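# Load two AA batteries into a remote's battery bay

## Task

Place both AA batteries in the open battery compartment of the remote control, each with correct polarity and pressed fully home against its spring; the remote itself may be repositioned.

## Robot and tools

Robot: two arms, left_arm and right_arm, each ending in a two-finger gripper. left_arm's base sits near (+0.001, +0.266, -0.001) m and right_arm's near (-0.006, -0.313, +0.003) m. Arm names do not match image sides. Cameras: cam_high and cam_low are fixed on a beam behind the arms; cam_left_wrist and cam_right_wrist ride on the wrists. Images are 672x504.

Frame: all positions, orientations and offsets use the scene frame. Origin is at table-top height, halfway between the arms, a little behind the near table edge; +x points out over the table, +y toward left_arm, +z up. A gripper's fingers point along its own +z and close along its own y. end_effector_position is the point between the finger pads, just behind the tips. Reported poses can be a few centimetres off, more at long reach.

execute_actions(actions, cameras): actions is a list of actions; each action is a list of 1 to 15 rows, each row lasting 1/30 s; a short action repeats its final row to fill 15 steps. Every row has exactly 14 numbers in [-1, 1]: dx, dy, dz, rx, ry, rz, opening for left_arm, then the same seven for right_arm. dx..rz are an offset (not a pose) from that arm's Hand target as it stood when the action began, along scene axes; every row counts from that same start, but each new action or call starts from the updated Hand target, so repeating an offset keeps moving. Scale: 1.0 equals 0.6 m or 180 degrees; rx, ry, rz form one rotation vector, turning about the Hand target point. Sending six zeros re-commands the current Hand target. opening is absolute: +1 fully open (about 87 mm), +0.5 about 69 mm, 0 about 43 mm, -0.5 about 18 mm, -1 closed. A 0 opening is a real command, so resend the current opening to leave a gripper alone. An empty actions list returns images from all cameras; cameras takes names, ["all"] or [].

move(target, speed, blend, opening_speed, blocking, cameras): target is one 14-number row (same layout and scale as above) or a list of up to 15 such rows; every row is an offset from the Hand targets at the start of the move, not from the previous row. Each gripper follows a straight line and the arms finish together; long paths can be cut off short. speed is top speed in m/s, 0.002 to 2.9 (default 0.25), one value or one per target; rotation is capped at twice that in rad/s. blend (m) rounds corners of a list; 0 stops at each. opening_speed (0.2 or more, per second on the -1..+1 scale) ramps finger changes. blocking=false returns early while the move keeps running. Paths ignore obstacles and the other arm; faster moves stray and hit harder, and aiming far beyond a contact pushes harder. Avoid paths passing close to an arm's own base; go around it.

wait(seconds 0 to 10): lets time pass holding the last commands. stop(): brakes a running move. zoom_image(camera, region [x0, y0, x1, y1] in pixels, at most 504 each way): enlarges part of that camera's newest image. finished_scene(scene): closes the current scene (give its number); irreversible, so call only once both batteries are seated and stay so with the robot released.

Results: per arm, end_effector_position (m) and end_effector_quat_wxyz, Hand target (your last commanded pose after clipping; next offsets count from it), joint positions, velocities, torques, grip_measured (on the opening scale), Tool commands, motor temperatures. A move adds a move: line: done (at rest within 10 mm and 2 degrees), off_target, moving, held or fault, plus limits such as paced (pose clipped) or held (steps withheld). Done does not mean contact or no contact.

Behaviour: the controller limits commanded orientation to 40 degrees from the current one per step. Grippers often stop short of or sag below the target and may tilt; check after each move and send the remaining distance or a corrective turn. Tiny moves may not happen or may go sideways. An arm blocked by something keeps pressing until commanded back past its gripper.

Gripping: to hold a battery, command an opening about 0.04 below grip_measured at first contact for a firm grip, less for lighter. Close gently; fast closing squeezes harder.

Avoid: dropping parts, releasing a moving part, slamming or hard pushing, anything leaving the table, hitting the bar, plate and rail behind the table (tops up to about 3 cm high, no warning), any contact between the two grippers or one gripper closing on the other, straining wrist camera cables. Stretched arms, heavy holds and pushing toward unreachable poses heat motors; a MOTOR HOT line appears at 75 °C, and at 90 °C the arm folds and stops working. Loose objects may get bumped now and then.

Each tool is called in YAML: its name, and indented under it one key for each argument.

## Session

execute_actions:
  actions: []
  cameras: ["all"]

Scene clock: 0.00 s.
left_arm: end_effector_position=(+0.3815, +0.2671, +0.0238) grip_measured=+1.000 end_effector_quat_wxyz=(+0.543, -0.021, +0.838, +0.041) | right_arm: end_effector_position=(+0.3816, -0.3134, +0.0398) grip_measured=+1.000 end_effector_quat_wxyz=(+0.572, -0.007, +0.818, -0.052)
Joint positions: left_arm=[-0.038 1.574 0.374 0.811 -0.14 -0.025 1] | right_arm=[0.06 1.627 0.369 0.916 0.144 -0.05 1]
Joint velocities: within noise
Joint torques (N m): no reading
Motor temperatures (°C): left_arm=[22 21 23 21 19 20 19] | right_arm=[22 21 25 20 19 21 22]
Heat: left arm: 23 °C; right arm: 25 °C.
Hand target: left_arm +0.3820, +0.2675, +0.0254; +0.544, -0.022, +0.838, +0.041 | right_arm +0.3859, -0.3130, +0.0478; +0.582, -0.006, +0.811, -0.051
Tool commands: left_gripper/opening=+1.0 right_gripper/opening=+1.0
camera_calibration:
cam_left_wrist: T_world_to_cam=[[0.094143, -0.994792, -0.0390578, 0.230128], [-0.949151, -0.0778469, -0.305046, 0.413461], [0.300417, 0.0657897, -0.951536, 0.0349938], [0, 0, 0, 1]] pos_world=[0.360259, 0.258814, 0.168411]
cam_right_wrist: T_world_to_cam=[[-0.0391975, -0.994967, 0.0922151, -0.301563], [-0.938431, 0.00495498, -0.345432, 0.394708], [0.343237, -0.100077, -0.933902, 0.021794], [0, 0, 0, 1]] pos_world=[0.351105, -0.29982, 0.184507]

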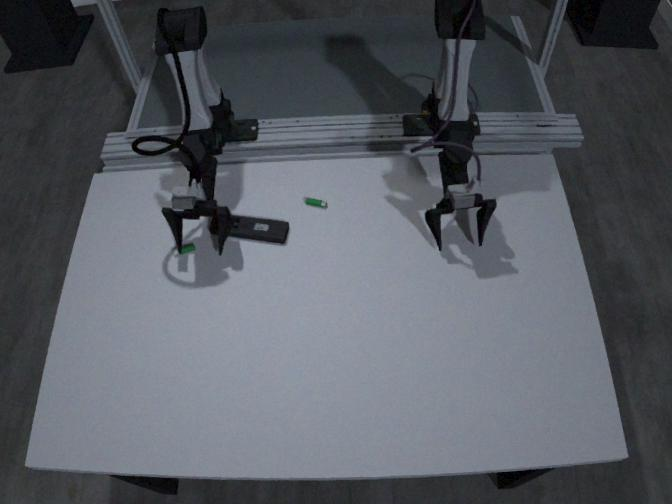

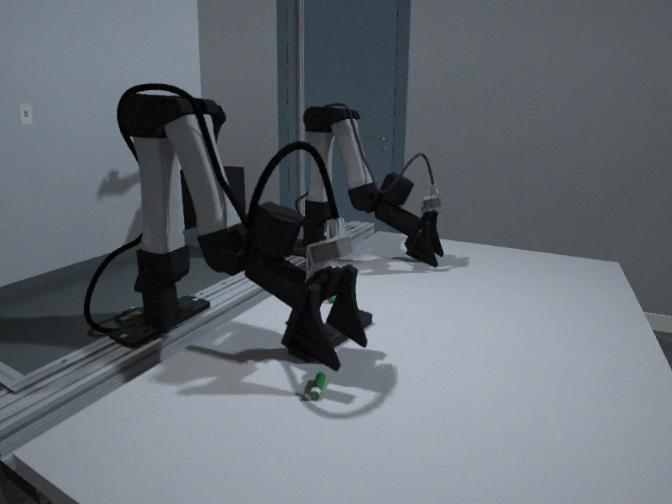

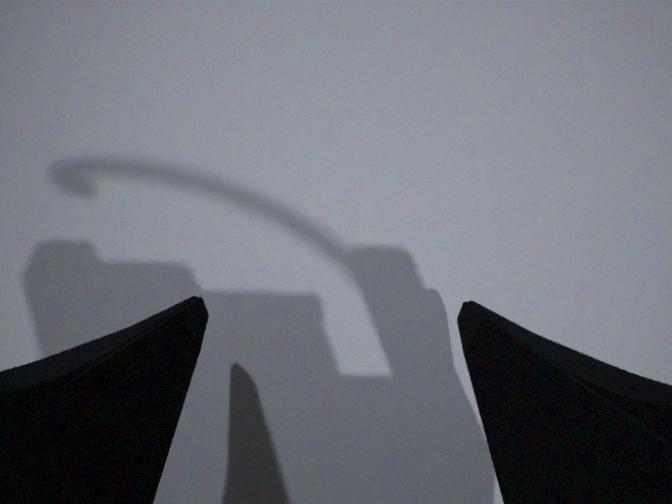

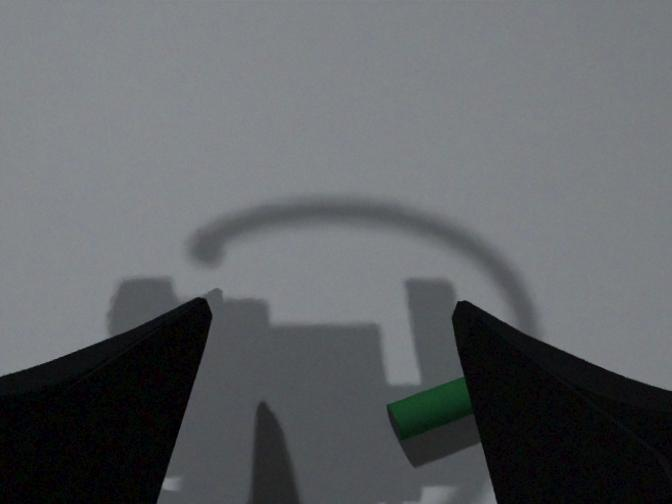

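zoom_image:
  camera: "cam_high"
  region: [150, 180, 350, 270]

zoom_image:
  camera: "cam_low"
  region: [270, 270, 400, 410]

Scaled by 2.520.

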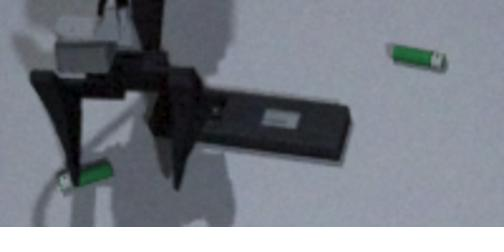

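Scaled by 3.600.

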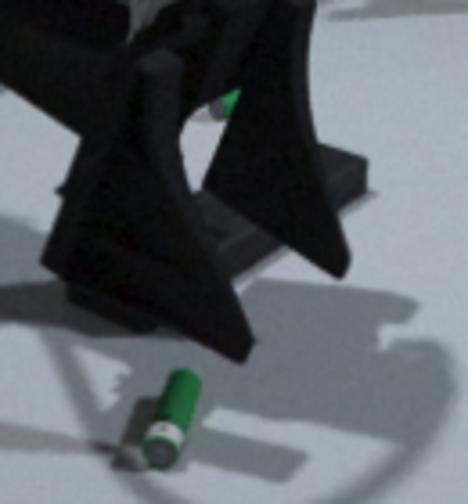

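move:
  target: [0,0,0.1,0,0,0,1.0, -0.193,0.0217,0.2037,0.0346,0.396,-0.004,1.0]
  speed: 0.2
  cameras: ["cam_high","cam_low","cam_right_wrist"]

Scene clock: 30.23 s.
left_arm: end_effector_position=(+0.3779, +0.2668, +0.0742) grip_measured=+1.000 end_effector_quat_wxyz=(+0.536, -0.021, +0.843, +0.042) | right_arm: end_effector_position=(+0.2675, -0.3008, +0.1666) grip_measured=+1.000 end_effector_quat_wxyz=(+0.001, -0.008, +1.000, -0.007)
Joint positions: left_arm=[-0.038 1.325 0.474 0.444 -0.14 -0.025 1] | right_arm=[0.042 1.735 1.662 -1.489 0.017 0.036 1]
Joint torques (N m): left_arm=[0.17 -6.31 7.66 1.95 0.01 -0.04] | right_arm=[-0.38 -6.91 8.39 0.31 -0.11 0.15]
Heat: left arm: 25 °C; right arm: 27 °C.
Hand target: left_arm +0.3820, +0.2675, +0.0853; +0.544, -0.022, +0.838, +0.041 | right_arm +0.2701, -0.2999, +0.1700; +0.000, +0.000, +1.000, +0.000
Off the commanded pose: left_arm 0.012 m, 1 deg | right_arm 0.004 m, 1 deg.
move: off_target (left_arm)
camera_calibration:
cam_right_wrist: T_world_to_cam=[[0.01862, -0.999816, 0.00460422, -0.307543], [-0.648023, -0.00856133, 0.761573, 0.0651813], [-0.761393, -0.0171642, -0.648063, 0.453475], [0, 0, 0, 1]] pos_world=[0.393238, -0.299145, 0.245656]
Images, in order (width x height): cam_high 672x504, cam_low 672x504, cam_right_wrist 672x504.

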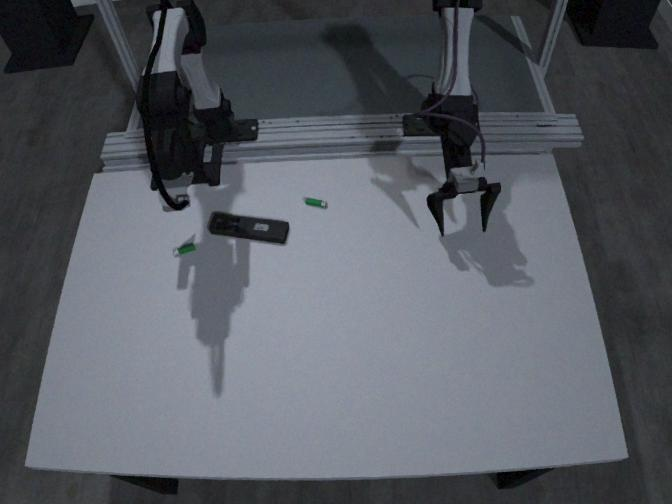

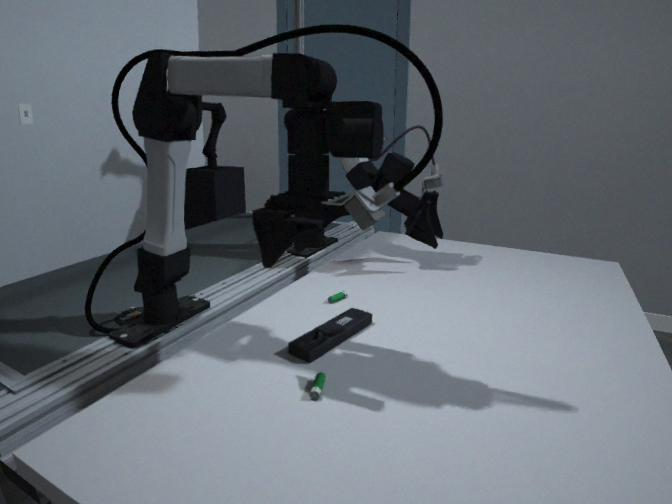

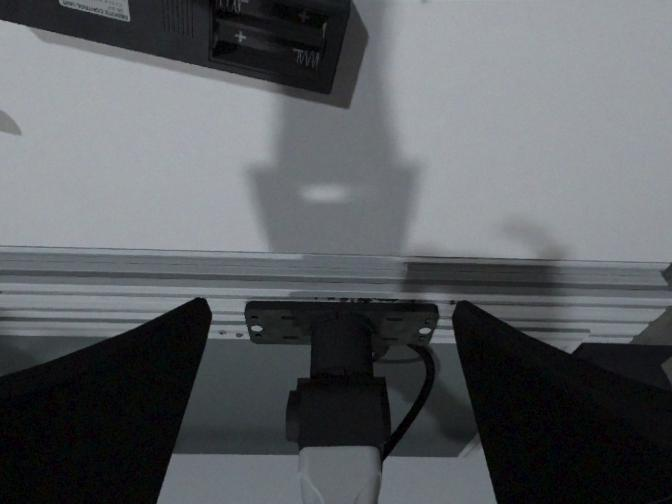

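zoom_image:
  camera: "cam_right_wrist"
  region: [150, 0, 380, 120]

zoom_image:
  camera: "cam_high"
  region: [160, 185, 340, 265]

Scaled by 2.191.

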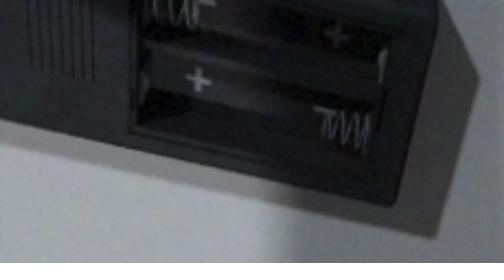

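Scaled by 2.800.

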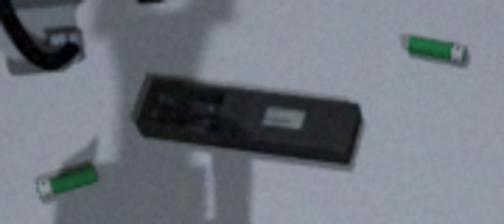

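move:
  target: [0,0,0,0,0,0,1.0, 0.0232,0.1015,-0.083,0,0,0.45,0.4]
  speed: 0.2
  cameras: ["cam_right_wrist"]

Scene clock: 120.53 s.
left_arm: end_effector_position=(+0.3779, +0.2668, +0.0741) grip_measured=+1.000 end_effector_quat_wxyz=(+0.535, -0.021, +0.843, +0.042) | right_arm: end_effector_position=(+0.2823, -0.2433, +0.1210) grip_measured=+0.400 end_effector_quat_wxyz=(-0.009, -0.642, +0.767, -0.003)
Joint positions: left_arm=[-0.038 1.325 0.474 0.444 -0.14 -0.025 1] | right_arm=[0.361 1.742 1.484 -1.322 0.017 -1.024 0.7]
Joint torques (N m): left_arm=[0.17 -6.32 7.68 1.95 0 -0.04] | right_arm=[0.81 -8.92 5.23 0.59 -0.13 -0.08]
Motor temperatures (°C): left_arm=[22 26 30 28 19 20 19] | right_arm=[23 24 30 21 19 21 22]
Heat: left arm: 30 °C; right arm: 30 °C.
Hand target: left_arm +0.3820, +0.2675, +0.0853; +0.544, -0.022, +0.838, +0.041 | right_arm +0.2840, -0.2391, +0.1202; +0.000, -0.649, +0.761, +0.000
Off the commanded pose: left_arm 0.012 m, 1 deg | right_arm 0.005 m, 2 deg.
move: off_target (left_arm)
camera_calibration:
cam_right_wrist: T_world_to_cam=[[0.984709, -0.173406, -0.0166998, -0.319106], [-0.0970639, -0.625728, 0.773978, -0.197184], [-0.144662, -0.760522, -0.632992, 0.0794322], [0, 0, 0, 1]] pos_world=[0.306577, -0.118309, 0.197567]
Images, in order (width x height): cam_right_wrist 672x504.

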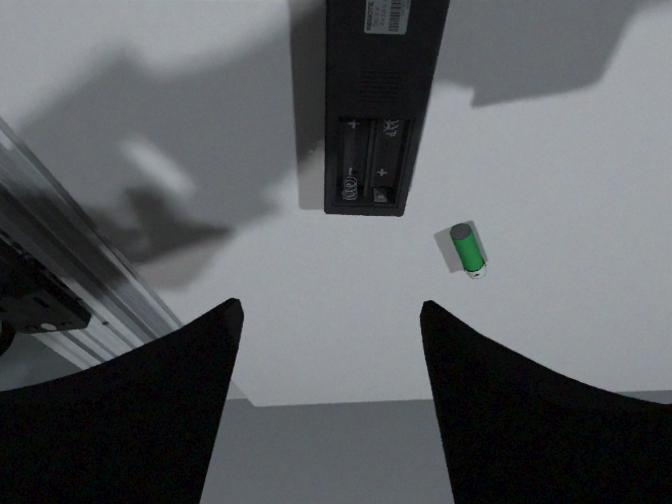

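zoom_image:
  camera: "cam_right_wrist"
  region: [290, 80, 500, 290]

Scaled by 2.400.

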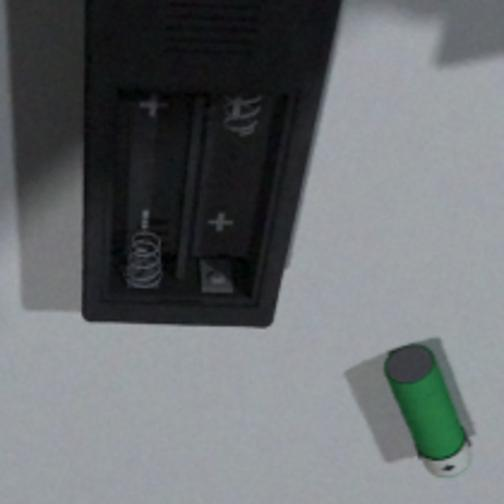

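move:
  target: [0,0,0,0,0,0,1.0, 0.0342,0.0252,-0.1,0,0,-0.008,0.4]
  speed: 0.15
  cameras: ["cam_right_wrist"]

Scene clock: 142.97 s.
left_arm: end_effector_position=(+0.3779, +0.2668, +0.0741) grip_measured=+1.000 end_effector_quat_wxyz=(+0.535, -0.021, +0.843, +0.042) | right_arm: end_effector_position=(+0.3032, -0.2293, +0.0641) grip_measured=+0.400 end_effector_quat_wxyz=(-0.005, -0.640, +0.768, -0.004)
Joint positions: left_arm=[-0.038 1.325 0.474 0.444 -0.14 -0.025 1] | right_arm=[0.375 1.854 1.397 -1.114 0.017 -1.004 0.7]
Joint torques (N m): left_arm=[0.18 -6.32 7.66 1.94 0 -0.04] | right_arm=[0.96 -8.61 5.5 0.62 -0.14 0.14]
Heat: left arm: 31 °C; right arm: 30 °C.
Hand target: left_arm +0.3820, +0.2675, +0.0853; +0.544, -0.022, +0.838, +0.041 | right_arm +0.3046, -0.2240, +0.0602; +0.000, -0.640, +0.769, +0.000
Off the commanded pose: left_arm 0.012 m, 1 deg | right_arm 0.007 m, 1 deg.
move: off_target (left_arm)
camera_calibration:
cam_right_wrist: T_world_to_cam=[[0.983995, -0.177972, -0.0088884, -0.339601], [-0.106574, -0.627753, 0.771083, -0.139833], [-0.142811, -0.757794, -0.636673, 0.0574166], [0, 0, 0, 1]] pos_world=[0.327463, -0.10471, 0.14136]
Images, in order (width x height): cam_right_wrist 672x504.

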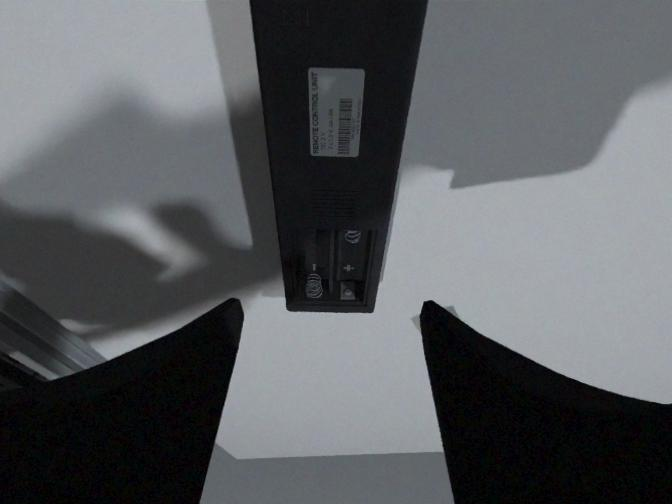

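move:
  target: [0,0,0,0,0,0,1.0, 0.0,0.0,-0.083,0,0,0,0.4]
  speed: 0.1
  cameras: ["cam_right_wrist"]

Scene clock: 149.03 s.
left_arm: end_effector_position=(+0.3779, +0.2668, +0.0741) grip_measured=+1.000 end_effector_quat_wxyz=(+0.535, -0.021, +0.843, +0.042) | right_arm: end_effector_position=(+0.3041, -0.2286, +0.0156) grip_measured=+0.400 end_effector_quat_wxyz=(-0.003, -0.640, +0.768, -0.005)
Joint positions: left_arm=[-0.038 1.325 0.474 0.444 -0.14 -0.025 1] | right_arm=[0.375 1.912 1.272 -0.928 0.017 -1.004 0.7]
Joint torques (N m): left_arm=[0.16 -6.37 7.64 1.95 0 -0.05] | right_arm=[0.88 -8.55 5.15 0.64 -0.13 0.13]
Heat: left arm: 31 °C; right arm: 30 °C.
Hand target: left_arm +0.3820, +0.2675, +0.0853; +0.544, -0.022, +0.838, +0.041 | right_arm +0.3046, -0.2240, +0.0104; +0.000, -0.640, +0.769, +0.000
Off the commanded pose: left_arm 0.012 m, 1 deg | right_arm 0.007 m, 1 deg.
move: off_target (left_arm)
camera_calibration:
cam_right_wrist: T_world_to_cam=[[0.984014, -0.177998, -0.00571331, -0.34081], [-0.109281, -0.628843, 0.769814, -0.101258], [-0.140618, -0.756884, -0.638242, 0.0267215], [0, 0, 0, 1]] pos_world=[0.328054, -0.104114, 0.0930573]
Images, in order (width x height): cam_right_wrist 672x504.

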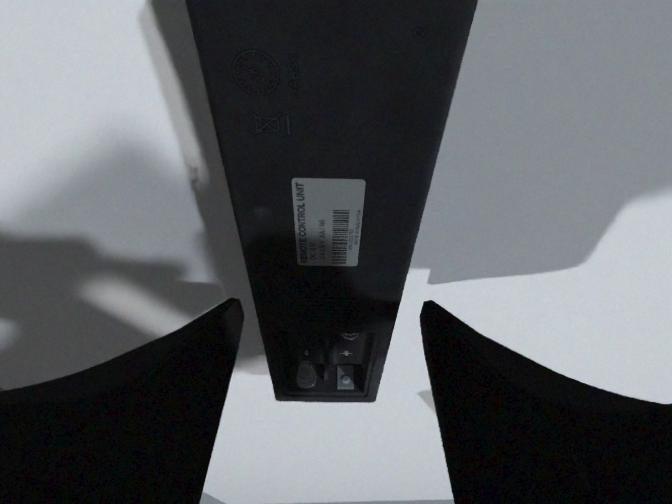

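move:
  target: [0,0,0,0,0,0,1.0, 0.0,0.0,0.0,0,0,0,0.02]
  speed: 0.1
  opening_speed: 0.4
  cameras: ["cam_right_wrist"]

Scene clock: 160.90 s.
left_arm: end_effector_position=(+0.3779, +0.2668, +0.0741) grip_measured=+1.000 end_effector_quat_wxyz=(+0.535, -0.021, +0.843, +0.042) | right_arm: end_effector_position=(+0.3042, -0.2286, +0.0156) grip_measured=+0.081 end_effector_quat_wxyz=(-0.003, -0.640, +0.769, -0.005)
Joint positions: left_arm=[-0.038 1.325 0.474 0.444 -0.14 -0.025 1] | right_arm=[0.375 1.912 1.272 -0.928 0.017 -1.003 0.541]
Joint torques (N m): left_arm=[0.2 -6.34 7.65 1.95 0.01 -0.05] | right_arm=[0.85 -8.55 5.14 0.64 -0.13 0.13]
Heat: left arm: 31 °C; right arm: 30 °C.
Hand target: left_arm +0.3820, +0.2675, +0.0853; +0.544, -0.022, +0.838, +0.041 | right_arm +0.3045, -0.2240, +0.0104; +0.000, -0.640, +0.769, +0.000
Off the commanded pose: left_arm 0.012 m, 1 deg | right_arm 0.007 m, 1 deg.
move: off_target (left_arm)
camera_calibration:
cam_right_wrist: T_world_to_cam=[[0.983892, -0.178681, -0.00539713, -0.340969], [-0.109991, -0.628904, 0.769664, -0.101006], [-0.140918, -0.756673, -0.638427, 0.0268736], [0, 0, 0, 1]] pos_world=[0.328154, -0.104113, 0.0930571]
Images, in order (width x height): cam_right_wrist 672x504.

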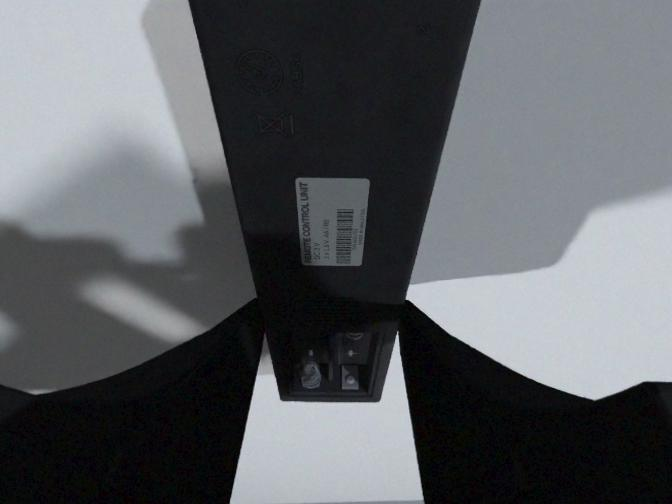

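move:
  target: [0,0,0.0,0,0,0,1.0, 0.022,0.415,0.006,0,0,-0.051,0.02]
  speed: 0.08
  cameras: ["cam_right_wrist","cam_high"]

Scene clock: 173.17 s.
left_arm: end_effector_position=(+0.3762, +0.2720, +0.0722) grip_measured=+1.000 end_effector_quat_wxyz=(+0.531, -0.028, +0.845, +0.050) | right_arm: end_effector_position=(+0.3252, +0.0163, +0.0153) grip_measured=+0.081 end_effector_quat_wxyz=(+0.005, -0.565, +0.825, -0.005)
Joint positions: left_arm=[-0.031 1.325 0.474 0.433 -0.155 -0.027 1] | right_arm=[0.813 2.642 2.497 -1.415 0.019 -0.378 0.541]
Joint torques (N m): left_arm=[-0.51 -6.37 7.65 2.06 0.18 -0.01] | right_arm=[2.25 -13.93 8.53 0.29 -0.11 -0.01]
Heat: left arm: 31 °C; right arm: 30 °C.
Hand target: left_arm +0.3820, +0.2676, +0.0853; +0.544, -0.022, +0.838, +0.042 | right_arm +0.3176, +0.0251, +0.0140; +0.000, -0.576, +0.817, +0.000
Off the commanded pose: left_arm 0.015 m, 2 deg | right_arm 0.012 m, 2 deg.
move: off_target (left_arm, right_arm)
camera_calibration:
cam_right_wrist: T_world_to_cam=[[0.933504, -0.358545, 0.0040168, -0.298728], [-0.235384, -0.604314, 0.761183, 0.0960849], [-0.270491, -0.711512, -0.648525, 0.256422], [0, 0, 0, 1]] pos_world=[0.37084, 0.133405, 0.0943579]
Images, in order (width x height): cam_high 672x504, cam_right_wrist 672x504.

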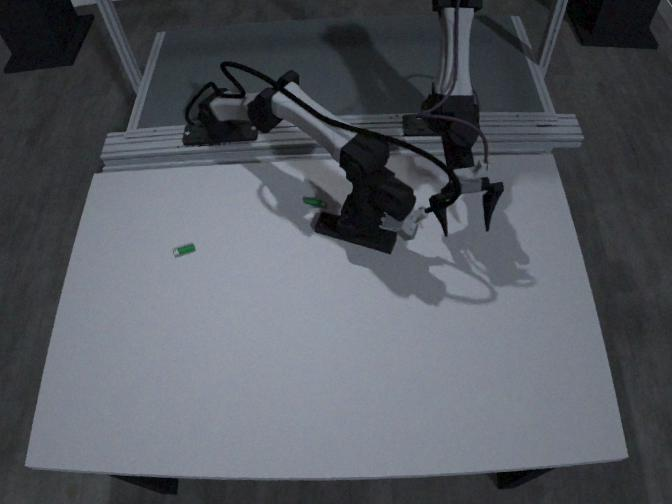

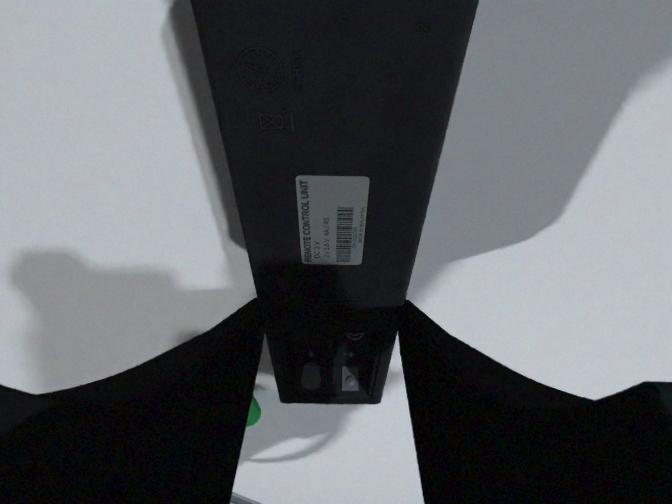

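move:
  target: [0,0.15,0.05,0,0,0,1.0, 0,0,0,0,0,0,0.02]
  speed: 0.1
  cameras: ["cam_high"]

Scene clock: 179.17 s.
left_arm: end_effector_position=(+0.3792, +0.3559, +0.1084) grip_measured=+1.000 end_effector_quat_wxyz=(+0.541, -0.028, +0.840, +0.043) | right_arm: end_effector_position=(+0.3205, +0.0201, +0.0154) grip_measured=+0.081 end_effector_quat_wxyz=(+0.003, -0.570, +0.821, -0.005)
Joint positions: left_arm=[0.336 1.289 0.591 0.299 0.196 0.109 1] | right_arm=[0.826 2.642 2.497 -1.418 0.019 -0.378 0.541]
Joint torques (N m): left_arm=[0.66 -4.96 8.14 1.95 0.29 0.04] | right_arm=[1.03 -13.78 8.79 0.29 -0.11 0.01]
Motor temperatures (°C): left_arm=[23 26 31 30 19 20 19] | right_arm=[23 30 30 21 19 21 23]
Heat: left arm: 31 °C; right arm: 30 °C.
Hand target: left_arm +0.3821, +0.3575, +0.1155; +0.544, -0.022, +0.838, +0.041 | right_arm +0.3177, +0.0251, +0.0140; +0.000, -0.576, +0.817, +0.000
Off the commanded pose: left_arm 0.008 m, 1 deg | right_arm 0.006 m, 1 deg.
move: done
Images, in order (width x height): cam_high 672x504.

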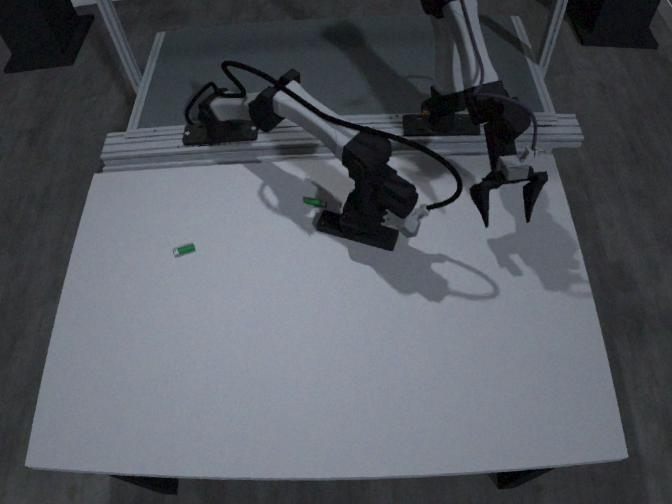

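move:
  target:
    - [0,0,0,0,0,0,1.0, 0.004,-0.006,0,0,0,0,0.4]
    - [0,0,0,0,0,0,1.0, 0.004,-0.006,0.2,0,0,0,0.4]
  speed: 0.15
  opening_speed: 0.8
  cameras: ["cam_right_wrist"]

Scene clock: 191.27 s.
left_arm: end_effector_position=(+0.3792, +0.3558, +0.1083) grip_measured=+1.000 end_effector_quat_wxyz=(+0.541, -0.028, +0.840, +0.043) | right_arm: end_effector_position=(+0.3242, +0.0225, +0.1151) grip_measured=+0.400 end_effector_quat_wxyz=(+0.083, -0.572, +0.816, +0.013)
Joint positions: left_arm=[0.336 1.289 0.591 0.299 0.197 0.11 1] | right_arm=[0.826 2.506 2.657 -1.551 0.019 -0.388 0.7]
Joint torques (N m): left_arm=[0.68 -4.97 8.17 1.95 0.29 0.04] | right_arm=[0.7 -18.7 5.5 0.65 -0.05 -0.04]
Heat: left arm: 33 °C; right arm: 34 °C.
Hand target: left_arm +0.3821, +0.3575, +0.1155; +0.544, -0.022, +0.838, +0.041 | right_arm +0.3201, +0.0215, +0.1341; +0.000, -0.576, +0.817, +0.000
Off the commanded pose: left_arm 0.008 m, 1 deg | right_arm 0.019 m, 10 deg.
joint sent to its limit (right arm) — joint 4 (wrist pitch), lower limit. The joint targets are off in orientation, not in position.
move: off_target (right_arm)
camera_calibration:
cam_right_wrist: T_world_to_cam=[[0.937355, -0.342309, 0.0647377, -0.304594], [-0.298575, -0.69362, 0.655549, 0.0582076], [-0.179497, -0.633811, -0.752373, 0.306027], [0, 0, 0, 1]] pos_world=[0.357823, 0.130072, 0.211807]
Images, in order (width x height): cam_right_wrist 672x504.

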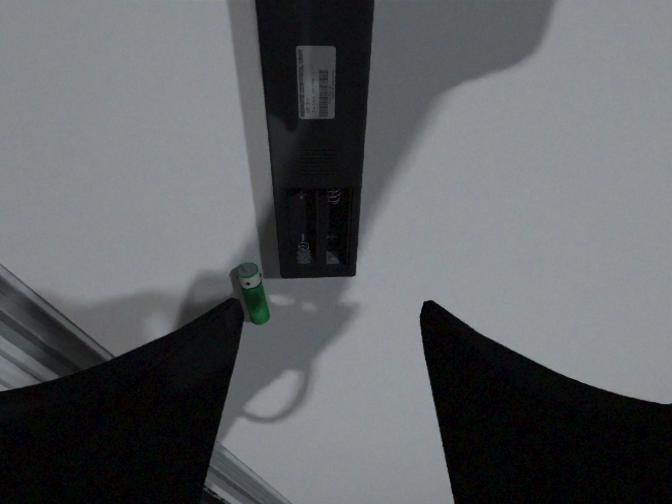

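move:
  target: [0,0,0,0,0,0,1.0, 0.0165,-0.644,0.03,0,0,0.165,0.4]
  speed: 0.25
  cameras: ["cam_right_wrist","cam_high"]

Scene clock: 211.17 s.
left_arm: end_effector_position=(+0.3792, +0.3558, +0.1083) grip_measured=+1.000 end_effector_quat_wxyz=(+0.541, -0.028, +0.840, +0.043) | right_arm: end_effector_position=(+0.3341, -0.3656, +0.1381) grip_measured=+0.400 end_effector_quat_wxyz=(+0.008, +0.761, -0.649, -0.010)
Joint positions: left_arm=[0.336 1.289 0.591 0.299 0.197 0.11 1] | right_arm=[-0.041 1.821 1.654 -1.421 0.002 -1.76 0.7]
Joint torques (N m): left_arm=[0.68 -4.98 8.2 1.95 0.29 0.04] | right_arm=[0.34 -12.93 6.06 0.12 -0.05 -0.1]
Motor temperatures (°C): left_arm=[23 25 34 32 19 20 19] | right_arm=[23 42 30 21 19 21 22]
Heat: left arm: 34 °C; right arm: 42 °C.
Hand target: left_arm +0.3821, +0.3575, +0.1155; +0.544, -0.022, +0.838, +0.041 | right_arm +0.3300, -0.3649, +0.1521; +0.000, +0.766, -0.642, +0.000
Off the commanded pose: left_arm 0.008 m, 1 deg | right_arm 0.015 m, 2 deg.
move: off_target (right_arm)
camera_calibration:
cam_right_wrist: T_world_to_cam=[[0.98655, 0.159978, -0.033545, -0.267445], [0.129265, -0.637972, 0.759132, -0.360007], [0.100044, -0.753259, -0.650071, -0.071988], [0, 0, 0, 1]] pos_world=[0.317586, -0.241115, 0.217524]
Images, in order (width x height): cam_high 672x504, cam_right_wrist 672x504.

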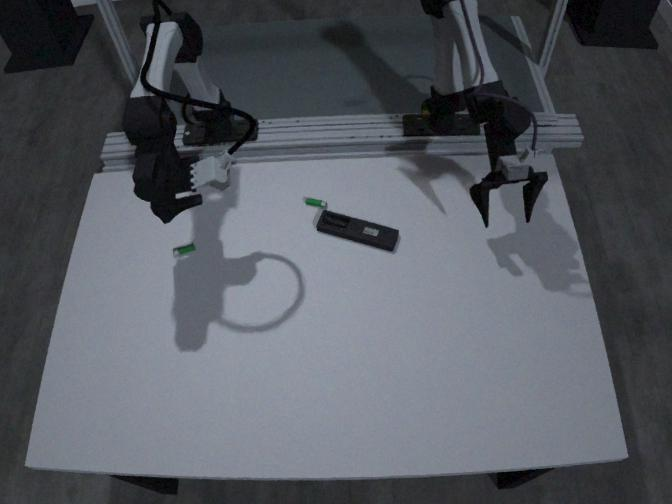

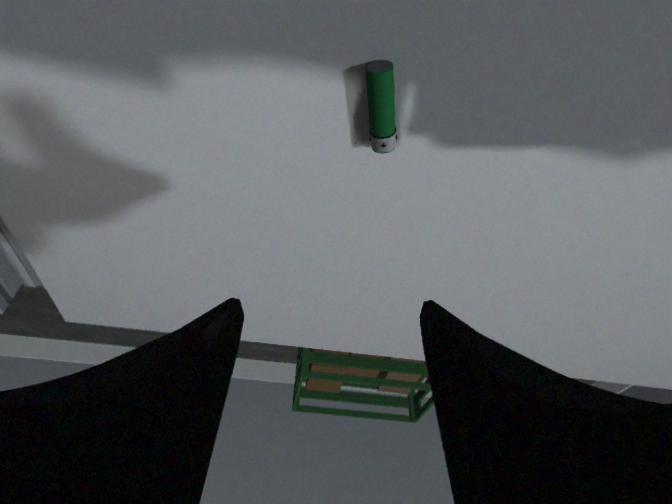

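move:
  target: [0,0,0,0,0,0,1.0, 0.045,-0.0102,-0.165,0.1191,0.0276,0.0326,0.3]
  speed: 0.2
  cameras: ["cam_right_wrist"]

Scene clock: 234.33 s.
left_arm: end_effector_position=(+0.3792, +0.3558, +0.1083) grip_measured=+1.000 end_effector_quat_wxyz=(+0.541, -0.028, +0.840, +0.043) | right_arm: end_effector_position=(+0.3467, -0.3716, +0.0515) grip_measured=+0.300 end_effector_quat_wxyz=(-0.098, +0.777, -0.602, -0.159)
Joint positions: left_arm=[0.336 1.289 0.591 0.299 0.197 0.11 1] | right_arm=[-0.227 2.041 1.619 -1.351 -0.311 -2.074 0.65]
Joint torques (N m): left_arm=[0.69 -4.97 8.16 1.95 0.3 0.04] | right_arm=[-0.01 -9.87 7.49 0.04 -0.35 -0.12]
Heat: left arm: 35 °C; right arm: 38 °C.
Hand target: left_arm +0.3821, +0.3575, +0.1155; +0.544, -0.022, +0.838, +0.041 | right_arm +0.3569, -0.3710, +0.0530; -0.115, +0.784, -0.591, -0.152
Off the commanded pose: left_arm 0.008 m, 1 deg | right_arm 0.010 m, 3 deg.
joint sent to its limit (right arm) — joint 6 (wrist roll), lower limit. The joint targets still meet the commanded pose.
move: off_target (right_arm)
camera_calibration:
cam_right_wrist: T_world_to_cam=[[0.963771, 0.262674, -0.0463532, -0.235126], [0.252669, -0.843385, 0.474193, -0.404135], [0.0854644, -0.468726, -0.8792, -0.0115017], [0, 0, 0, 1]] pos_world=[0.329703, -0.284471, 0.170627]
Images, in order (width x height): cam_right_wrist 672x504.

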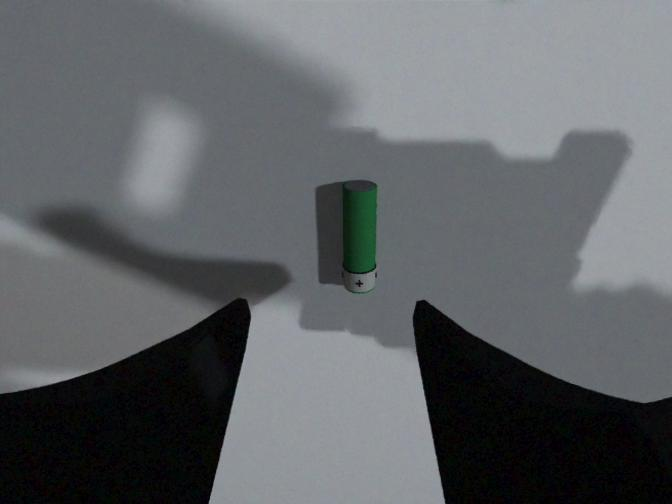

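move:
  target: [0,0,0,0,0,0,1.0, 0.008,0.0,-0.055,0,0,0,0.3]
  speed: 0.12
  cameras: ["cam_right_wrist"]

Scene clock: 241.93 s.
left_arm: end_effector_position=(+0.3792, +0.3558, +0.1083) grip_measured=+1.000 end_effector_quat_wxyz=(+0.541, -0.028, +0.840, +0.043) | right_arm: end_effector_position=(+0.3590, -0.3739, +0.0253) grip_measured=+0.300 end_effector_quat_wxyz=(-0.104, +0.779, -0.601, -0.148)
Joint positions: left_arm=[0.336 1.289 0.591 0.299 0.197 0.11 1] | right_arm=[-0.227 2.088 1.585 -1.246 -0.313 -2.074 0.65]
Joint torques (N m): left_arm=[0.69 -5 8.17 1.96 0.28 0.05] | right_arm=[0.21 -10.02 5.03 0.12 -0.39 -0.11]
Motor temperatures (°C): left_arm=[23 24 35 32 19 20 19] | right_arm=[23 37 30 21 19 21 22]
Heat: left arm: 35 °C; right arm: 37 °C.
Hand target: left_arm +0.3821, +0.3575, +0.1155; +0.544, -0.022, +0.838, +0.041 | right_arm +0.3617, -0.3711, +0.0201; -0.115, +0.784, -0.591, -0.152
Off the commanded pose: left_arm 0.008 m, 1 deg | right_arm 0.007 m, 2 deg.
joint sent to its limit (right arm) — joint 6 (wrist roll), lower limit. The joint targets still meet the commanded pose.
move: done
camera_calibration:
cam_right_wrist: T_world_to_cam=[[0.964654, 0.262515, -0.0230107, -0.248472], [0.240586, -0.841703, 0.483378, -0.39198], [0.107526, -0.471828, -0.875109, -0.045903], [0, 0, 0, 1]] pos_world=[0.33893, -0.286361, 0.143586]
Images, in order (width x height): cam_right_wrist 672x504.

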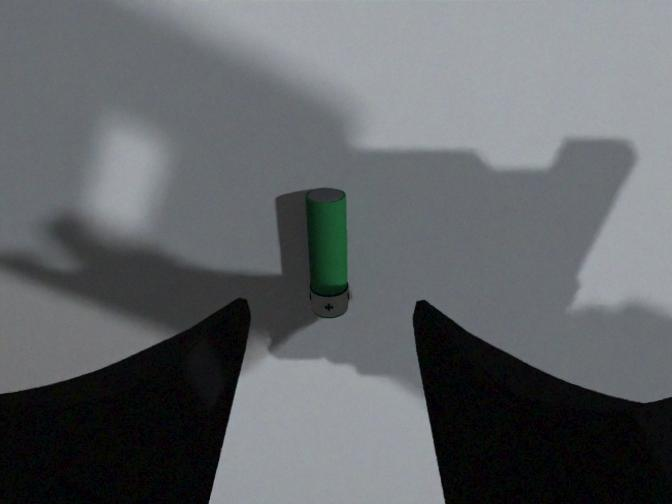

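move:
  target: [0,0,0,0,0,0,1.0, -0.002,-0.0035,-0.027,0,0,0,0.3]
  speed: 0.08
  cameras: ["cam_right_wrist"]

Scene clock: 251.97 s.
left_arm: end_effector_position=(+0.3791, +0.3558, +0.1082) grip_measured=+1.000 end_effector_quat_wxyz=(+0.540, -0.028, +0.840, +0.043) | right_arm: end_effector_position=(+0.3590, -0.3739, +0.0102) grip_measured=+0.300 end_effector_quat_wxyz=(-0.104, +0.779, -0.601, -0.146)
Joint positions: left_arm=[0.336 1.289 0.591 0.298 0.197 0.11 1] | right_arm=[-0.227 2.102 1.545 -1.188 -0.313 -2.074 0.65]
Joint torques (N m): left_arm=[0.69 -4.94 8.17 1.95 0.28 0.05] | right_arm=[-0.25 -9.83 4.82 0.11 -0.35 -0.11]
Heat: left arm: 35 °C; right arm: 36 °C.
Hand target: left_arm +0.3821, +0.3575, +0.1155; +0.544, -0.022, +0.838, +0.041 | right_arm +0.3604, -0.3732, +0.0039; -0.115, +0.784, -0.591, -0.152
Off the commanded pose: left_arm 0.008 m, 1 deg | right_arm 0.007 m, 2 deg.
joint sent to its limit (right arm) — joint 6 (wrist roll), lower limit. The joint targets still meet the commanded pose.
move: done
camera_calibration:
cam_right_wrist: T_world_to_cam=[[0.964732, 0.262473, -0.0200141, -0.248947], [0.238957, -0.841326, 0.48484, -0.384081], [0.110419, -0.472523, -0.874374, -0.0604481], [0, 0, 0, 1]] pos_world=[0.33862, -0.286359, 0.128381]
Images, in order (width x height): cam_right_wrist 672x504.

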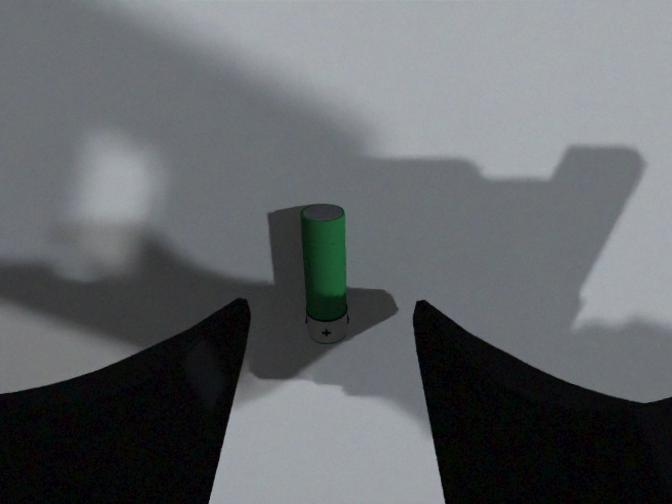

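move:
  target: [0,0,0,0,0,0,1.0, 0.0,-0.001,-0.0075,0,0,0,0.3]
  speed: 0.05
  cameras: []

Scene clock: 256.70 s.
left_arm: end_effector_position=(+0.3791, +0.3558, +0.1082) grip_measured=+1.000 end_effector_quat_wxyz=(+0.540, -0.028, +0.840, +0.043) | right_arm: end_effector_position=(+0.3602, -0.3742, +0.0081) grip_measured=+0.300 end_effector_quat_wxyz=(-0.106, +0.780, -0.600, -0.143)
Joint positions: left_arm=[0.336 1.289 0.591 0.298 0.197 0.11 1] | right_arm=[-0.227 2.102 1.537 -1.173 -0.313 -2.074 0.65]
Joint torques (N m): left_arm=[0.68 -4.97 8.17 1.95 0.29 0.04] | right_arm=[-0.38 -9.25 4.72 0.13 -0.34 -0.11]
Heat: left arm: 35 °C; right arm: 35 °C.
Hand target: left_arm +0.3821, +0.3575, +0.1155; +0.544, -0.022, +0.838, +0.041 | right_arm +0.3605, -0.3738, -0.0006; -0.115, +0.784, -0.591, -0.152
Off the commanded pose: left_arm 0.008 m, 1 deg | right_arm 0.009 m, 2 deg.
joint sent to its limit (right arm) — joint 6 (wrist roll), lower limit. The joint targets still meet the commanded pose.
move: done
No camera images: "cameras" was empty.

move:
  target: [0,0,0,0,0,0,1.0, 0.0,0.0,-0.0065,0,0,0,0.3]
  speed: 0.05
  cameras: ["cam_right_wrist"]

Scene clock: 262.33 s.
left_arm: end_effector_position=(+0.3791, +0.3558, +0.1082) grip_measured=+1.000 end_effector_quat_wxyz=(+0.540, -0.028, +0.840, +0.043) | right_arm: end_effector_position=(+0.3602, -0.3741, +0.0041) grip_measured=+0.300 end_effector_quat_wxyz=(-0.106, +0.780, -0.600, -0.144)
Joint positions: left_arm=[0.336 1.289 0.591 0.298 0.197 0.11 1] | right_arm=[-0.227 2.109 1.532 -1.162 -0.313 -2.075 0.65]
Joint torques (N m): left_arm=[0.7 -4.97 8.18 1.96 0.29 0.05] | right_arm=[-0.36 -9.46 4.52 0.16 -0.34 -0.11]
Heat: left arm: 35 °C; right arm: 35 °C.
Hand target: left_arm +0.3821, +0.3575, +0.1155; +0.544, -0.022, +0.838, +0.041 | right_arm +0.3605, -0.3737, -0.0045; -0.115, +0.784, -0.591, -0.152
Off the commanded pose: left_arm 0.008 m, 1 deg | right_arm 0.009 m, 2 deg.
joint sent to its limit (right arm) — joint 6 (wrist roll), lower limit. The joint targets still meet the commanded pose.
move: done
camera_calibration:
cam_right_wrist: T_world_to_cam=[[0.96474, 0.26276, -0.0152658, -0.250111], [0.236747, -0.840962, 0.486553, -0.380649], [0.115009, -0.473011, -0.873518, -0.0677893], [0, 0, 0, 1]] pos_world=[0.339206, -0.286458, 0.122173]
Images, in order (width x height): cam_right_wrist 672x504.

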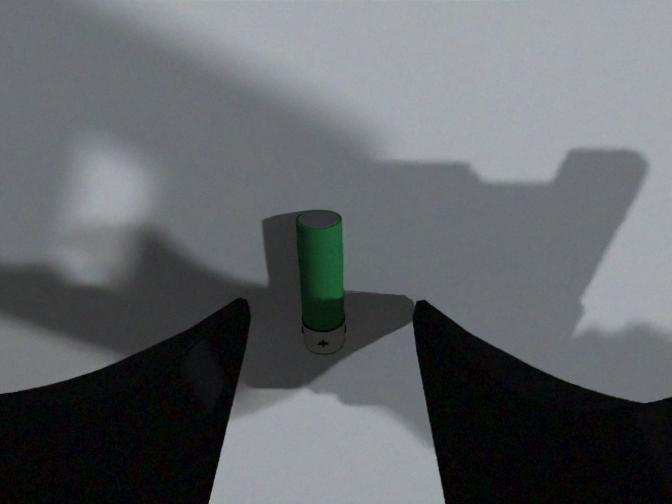

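move:
  target: [0,0,0,0,0,0,1.0, -0.004,-0.001,0.0,0,0,0,-0.68]
  speed: 0.05
  opening_speed: 0.4
  cameras: ["cam_right_wrist"]

Scene clock: 271.00 s.
left_arm: end_effector_position=(+0.3791, +0.3558, +0.1082) grip_measured=+1.000 end_effector_quat_wxyz=(+0.540, -0.028, +0.840, +0.043) | right_arm: end_effector_position=(+0.3595, -0.3748, +0.0037) grip_measured=-0.591 end_effector_quat_wxyz=(-0.106, +0.779, -0.601, -0.145)
Joint positions: left_arm=[0.336 1.289 0.591 0.298 0.197 0.11 1] | right_arm=[-0.229 2.109 1.53 -1.162 -0.314 -2.075 0.205]
Joint torques (N m): left_arm=[0.68 -4.96 8.2 1.95 0.29 0.05] | right_arm=[-0.31 -10.19 3.62 0.2 -0.32 -0.1]
Heat: left arm: 36 °C; right arm: 35 °C.
Hand target: left_arm +0.3821, +0.3575, +0.1155; +0.544, -0.022, +0.838, +0.041 | right_arm +0.3580, -0.3743, -0.0045; -0.115, +0.784, -0.591, -0.152
Off the commanded pose: left_arm 0.008 m, 1 deg | right_arm 0.008 m, 2 deg.
joint sent to its limit (right arm) — joint 6 (wrist roll), lower limit. The joint targets still meet the commanded pose.
move: done
camera_calibration:
cam_right_wrist: T_world_to_cam=[[0.965451, 0.260074, -0.0162995, -0.250532], [0.235044, -0.842115, 0.485384, -0.380633], [0.112509, -0.472445, -0.874149, -0.0672593], [0, 0, 0, 1]] pos_world=[0.338909, -0.287156, 0.121875]
Images, in order (width x height): cam_right_wrist 672x504.

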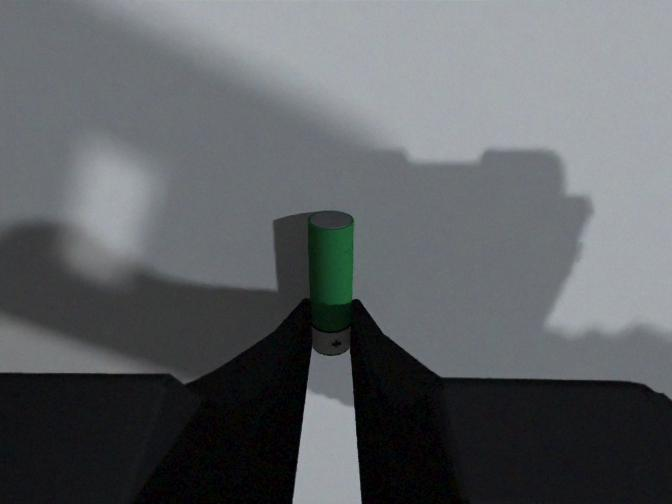

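move:
  target: [-0.285,-0.692,0.09,0.2977,0.2908,-0.5004,0.3, 0.0,-0.04,0.22,0,0,0,-0.68]
  speed: 0.25
  cameras: ["cam_left_wrist","cam_right_wrist","cam_high"]

Scene clock: 290.37 s.
left_arm: end_effector_position=(+0.2159, -0.0555, +0.1682) grip_measured=+0.300 end_effector_quat_wxyz=(+0.054, +0.761, +0.646, +0.001) | right_arm: end_effector_position=(+0.3553, -0.3937, +0.1025) grip_measured=-0.591 end_effector_quat_wxyz=(-0.103, +0.764, -0.620, -0.147)
Joint positions: left_arm=[-1.061 2.05 2.146 -1.535 -0.05 0.658 0.65] | right_arm=[-0.278 2.057 1.848 -1.546 -0.306 -2.076 0.205]
Joint torques (N m): left_arm=[-0.87 -10.06 6.95 0.51 0.25 0.03] | right_arm=[-0.36 -15.72 8.2 -0.27 -0.15 -0.09]
Heat: left arm: 36 °C; right arm: 36 °C.
Hand target: left_arm +0.2112, -0.0577, +0.1694; +0.000, +0.766, +0.643, +0.000 | right_arm +0.3581, -0.3982, +0.1276; -0.115, +0.784, -0.591, -0.152
Off the commanded pose: left_arm 0.005 m, 6 deg | right_arm 0.026 m, 4 deg.
joint sent to its limit (left arm) — joint 4 (wrist pitch), lower limit. The joint targets are off in orientation, not in position.
joint sent to its limit (right arm) — joint 4 (wrist pitch), lower limit; joint 6 (wrist roll), lower limit. The joint targets are off in orientation, not in position.
move: off_target (left_arm, right_arm)
camera_calibration:
cam_left_wrist: T_world_to_cam=[[-0.984862, 0.146663, -0.0923964, 0.235814], [0.041664, 0.717694, 0.695111, -0.0627947], [0.168259, 0.680738, -0.71294, 0.26584], [0, 0, 0, 1]] pos_world=[0.19013, -0.170485, 0.254966]
cam_right_wrist: T_world_to_cam=[[0.975994, 0.215385, -0.0323159, -0.259606], [0.203668, -0.850017, 0.485788, -0.435532], [0.0771623, -0.480708, -0.873479, 0.0198218], [0, 0, 0, 1]] pos_world=[0.340549, -0.304766, 0.220501]
Images, in order (width x height): cam_high 672x504, cam_left_wrist 672x504, cam_right_wrist 672x504.

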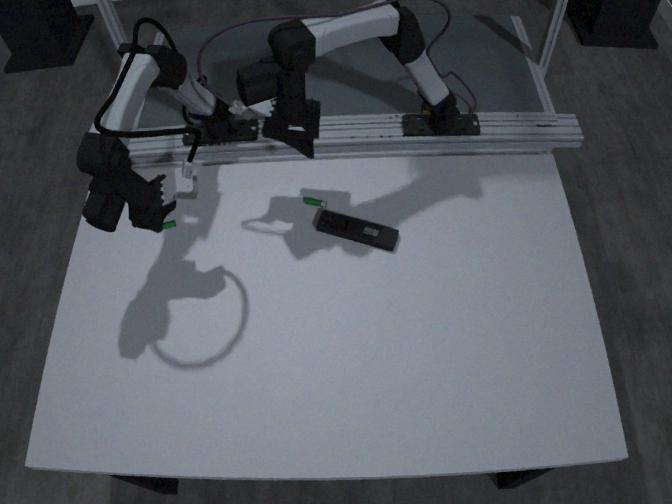

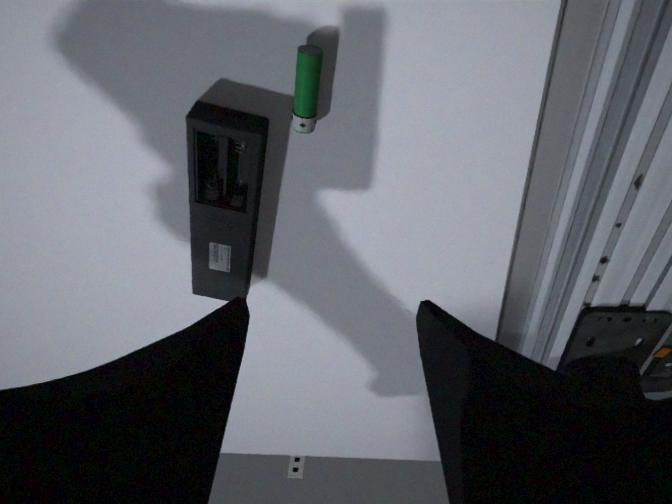

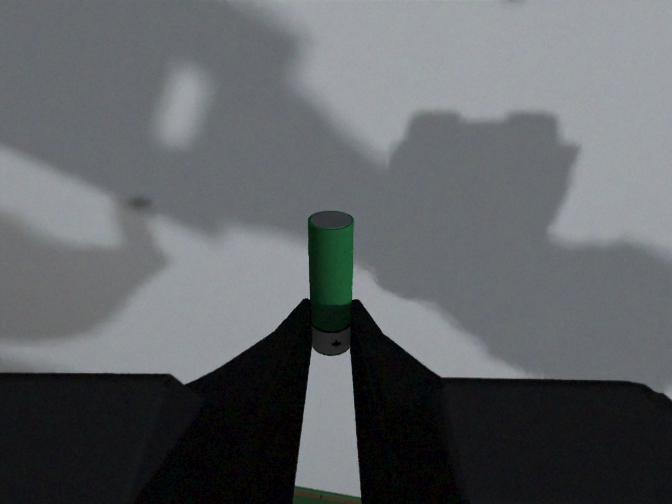

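move:
  target: [0, 0, -0.12, -0.1204, 0.0212, 0, 0.3, 0, 0, 0, 0, 0, 0, -0.68]
  speed: 0.15
  cameras: ["cam_left_wrist", "cam_high"]

Scene clock: 357.73 s.
left_arm: end_effector_position=(+0.2112, -0.0567, +0.0891) grip_measured=+0.300 end_effector_quat_wxyz=(+0.107, +0.752, +0.636, -0.137) | right_arm: end_effector_position=(+0.3553, -0.3937, +0.1025) grip_measured=-0.591 end_effector_quat_wxyz=(-0.103, +0.764, -0.620, -0.147)
Joint positions: left_arm=[-0.947 1.844 1.542 -0.993 0.229 0.746 0.65] | right_arm=[-0.278 2.057 1.848 -1.546 -0.306 -2.076 0.205]
Joint torques (N m): left_arm=[0.36 -12.64 4.68 1.12 0.47 0.05] | right_arm=[-0.38 -15.72 8.18 -0.27 -0.15 -0.09]
Motor temperatures (°C): left_arm=[23 34 33 27 20 20 19] | right_arm=[23 46 31 20 19 22 23]
Heat: left arm: 34 °C; right arm: 46 °C.
Hand target: left_arm +0.2111, -0.0578, +0.0975; +0.123, +0.752, +0.631, -0.146 | right_arm +0.3581, -0.3982, +0.1276; -0.115, +0.784, -0.591, -0.152
Off the commanded pose: left_arm 0.008 m, 2 deg | right_arm 0.026 m, 4 deg.
joint sent to its limit (right arm) — joint 4 (wrist pitch), lower limit; joint 6 (wrist roll), lower limit. The joint targets are off in orientation, not in position.
move: off_target (right_arm)
camera_calibration:
cam_left_wrist: T_world_to_cam=[[-0.988104, 0.153609, 0.00738522, 0.216165], [0.138763, 0.869846, 0.473405, 0.00113735], [0.0662953, 0.468798, -0.880814, 0.235611], [0, 0, 0, 1]] pos_world=[0.197816, -0.144648, 0.205394]
Images, in order (width x height): cam_high 672x504, cam_left_wrist 672x504.

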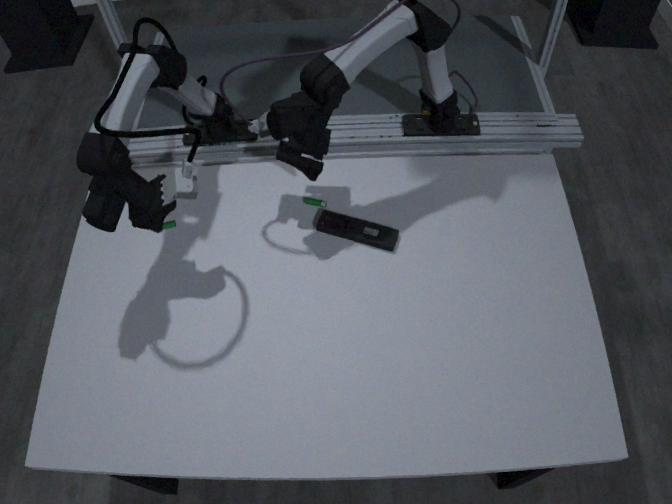

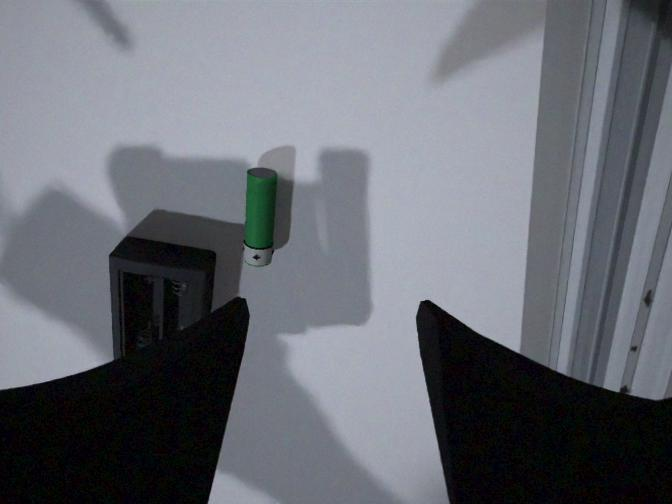

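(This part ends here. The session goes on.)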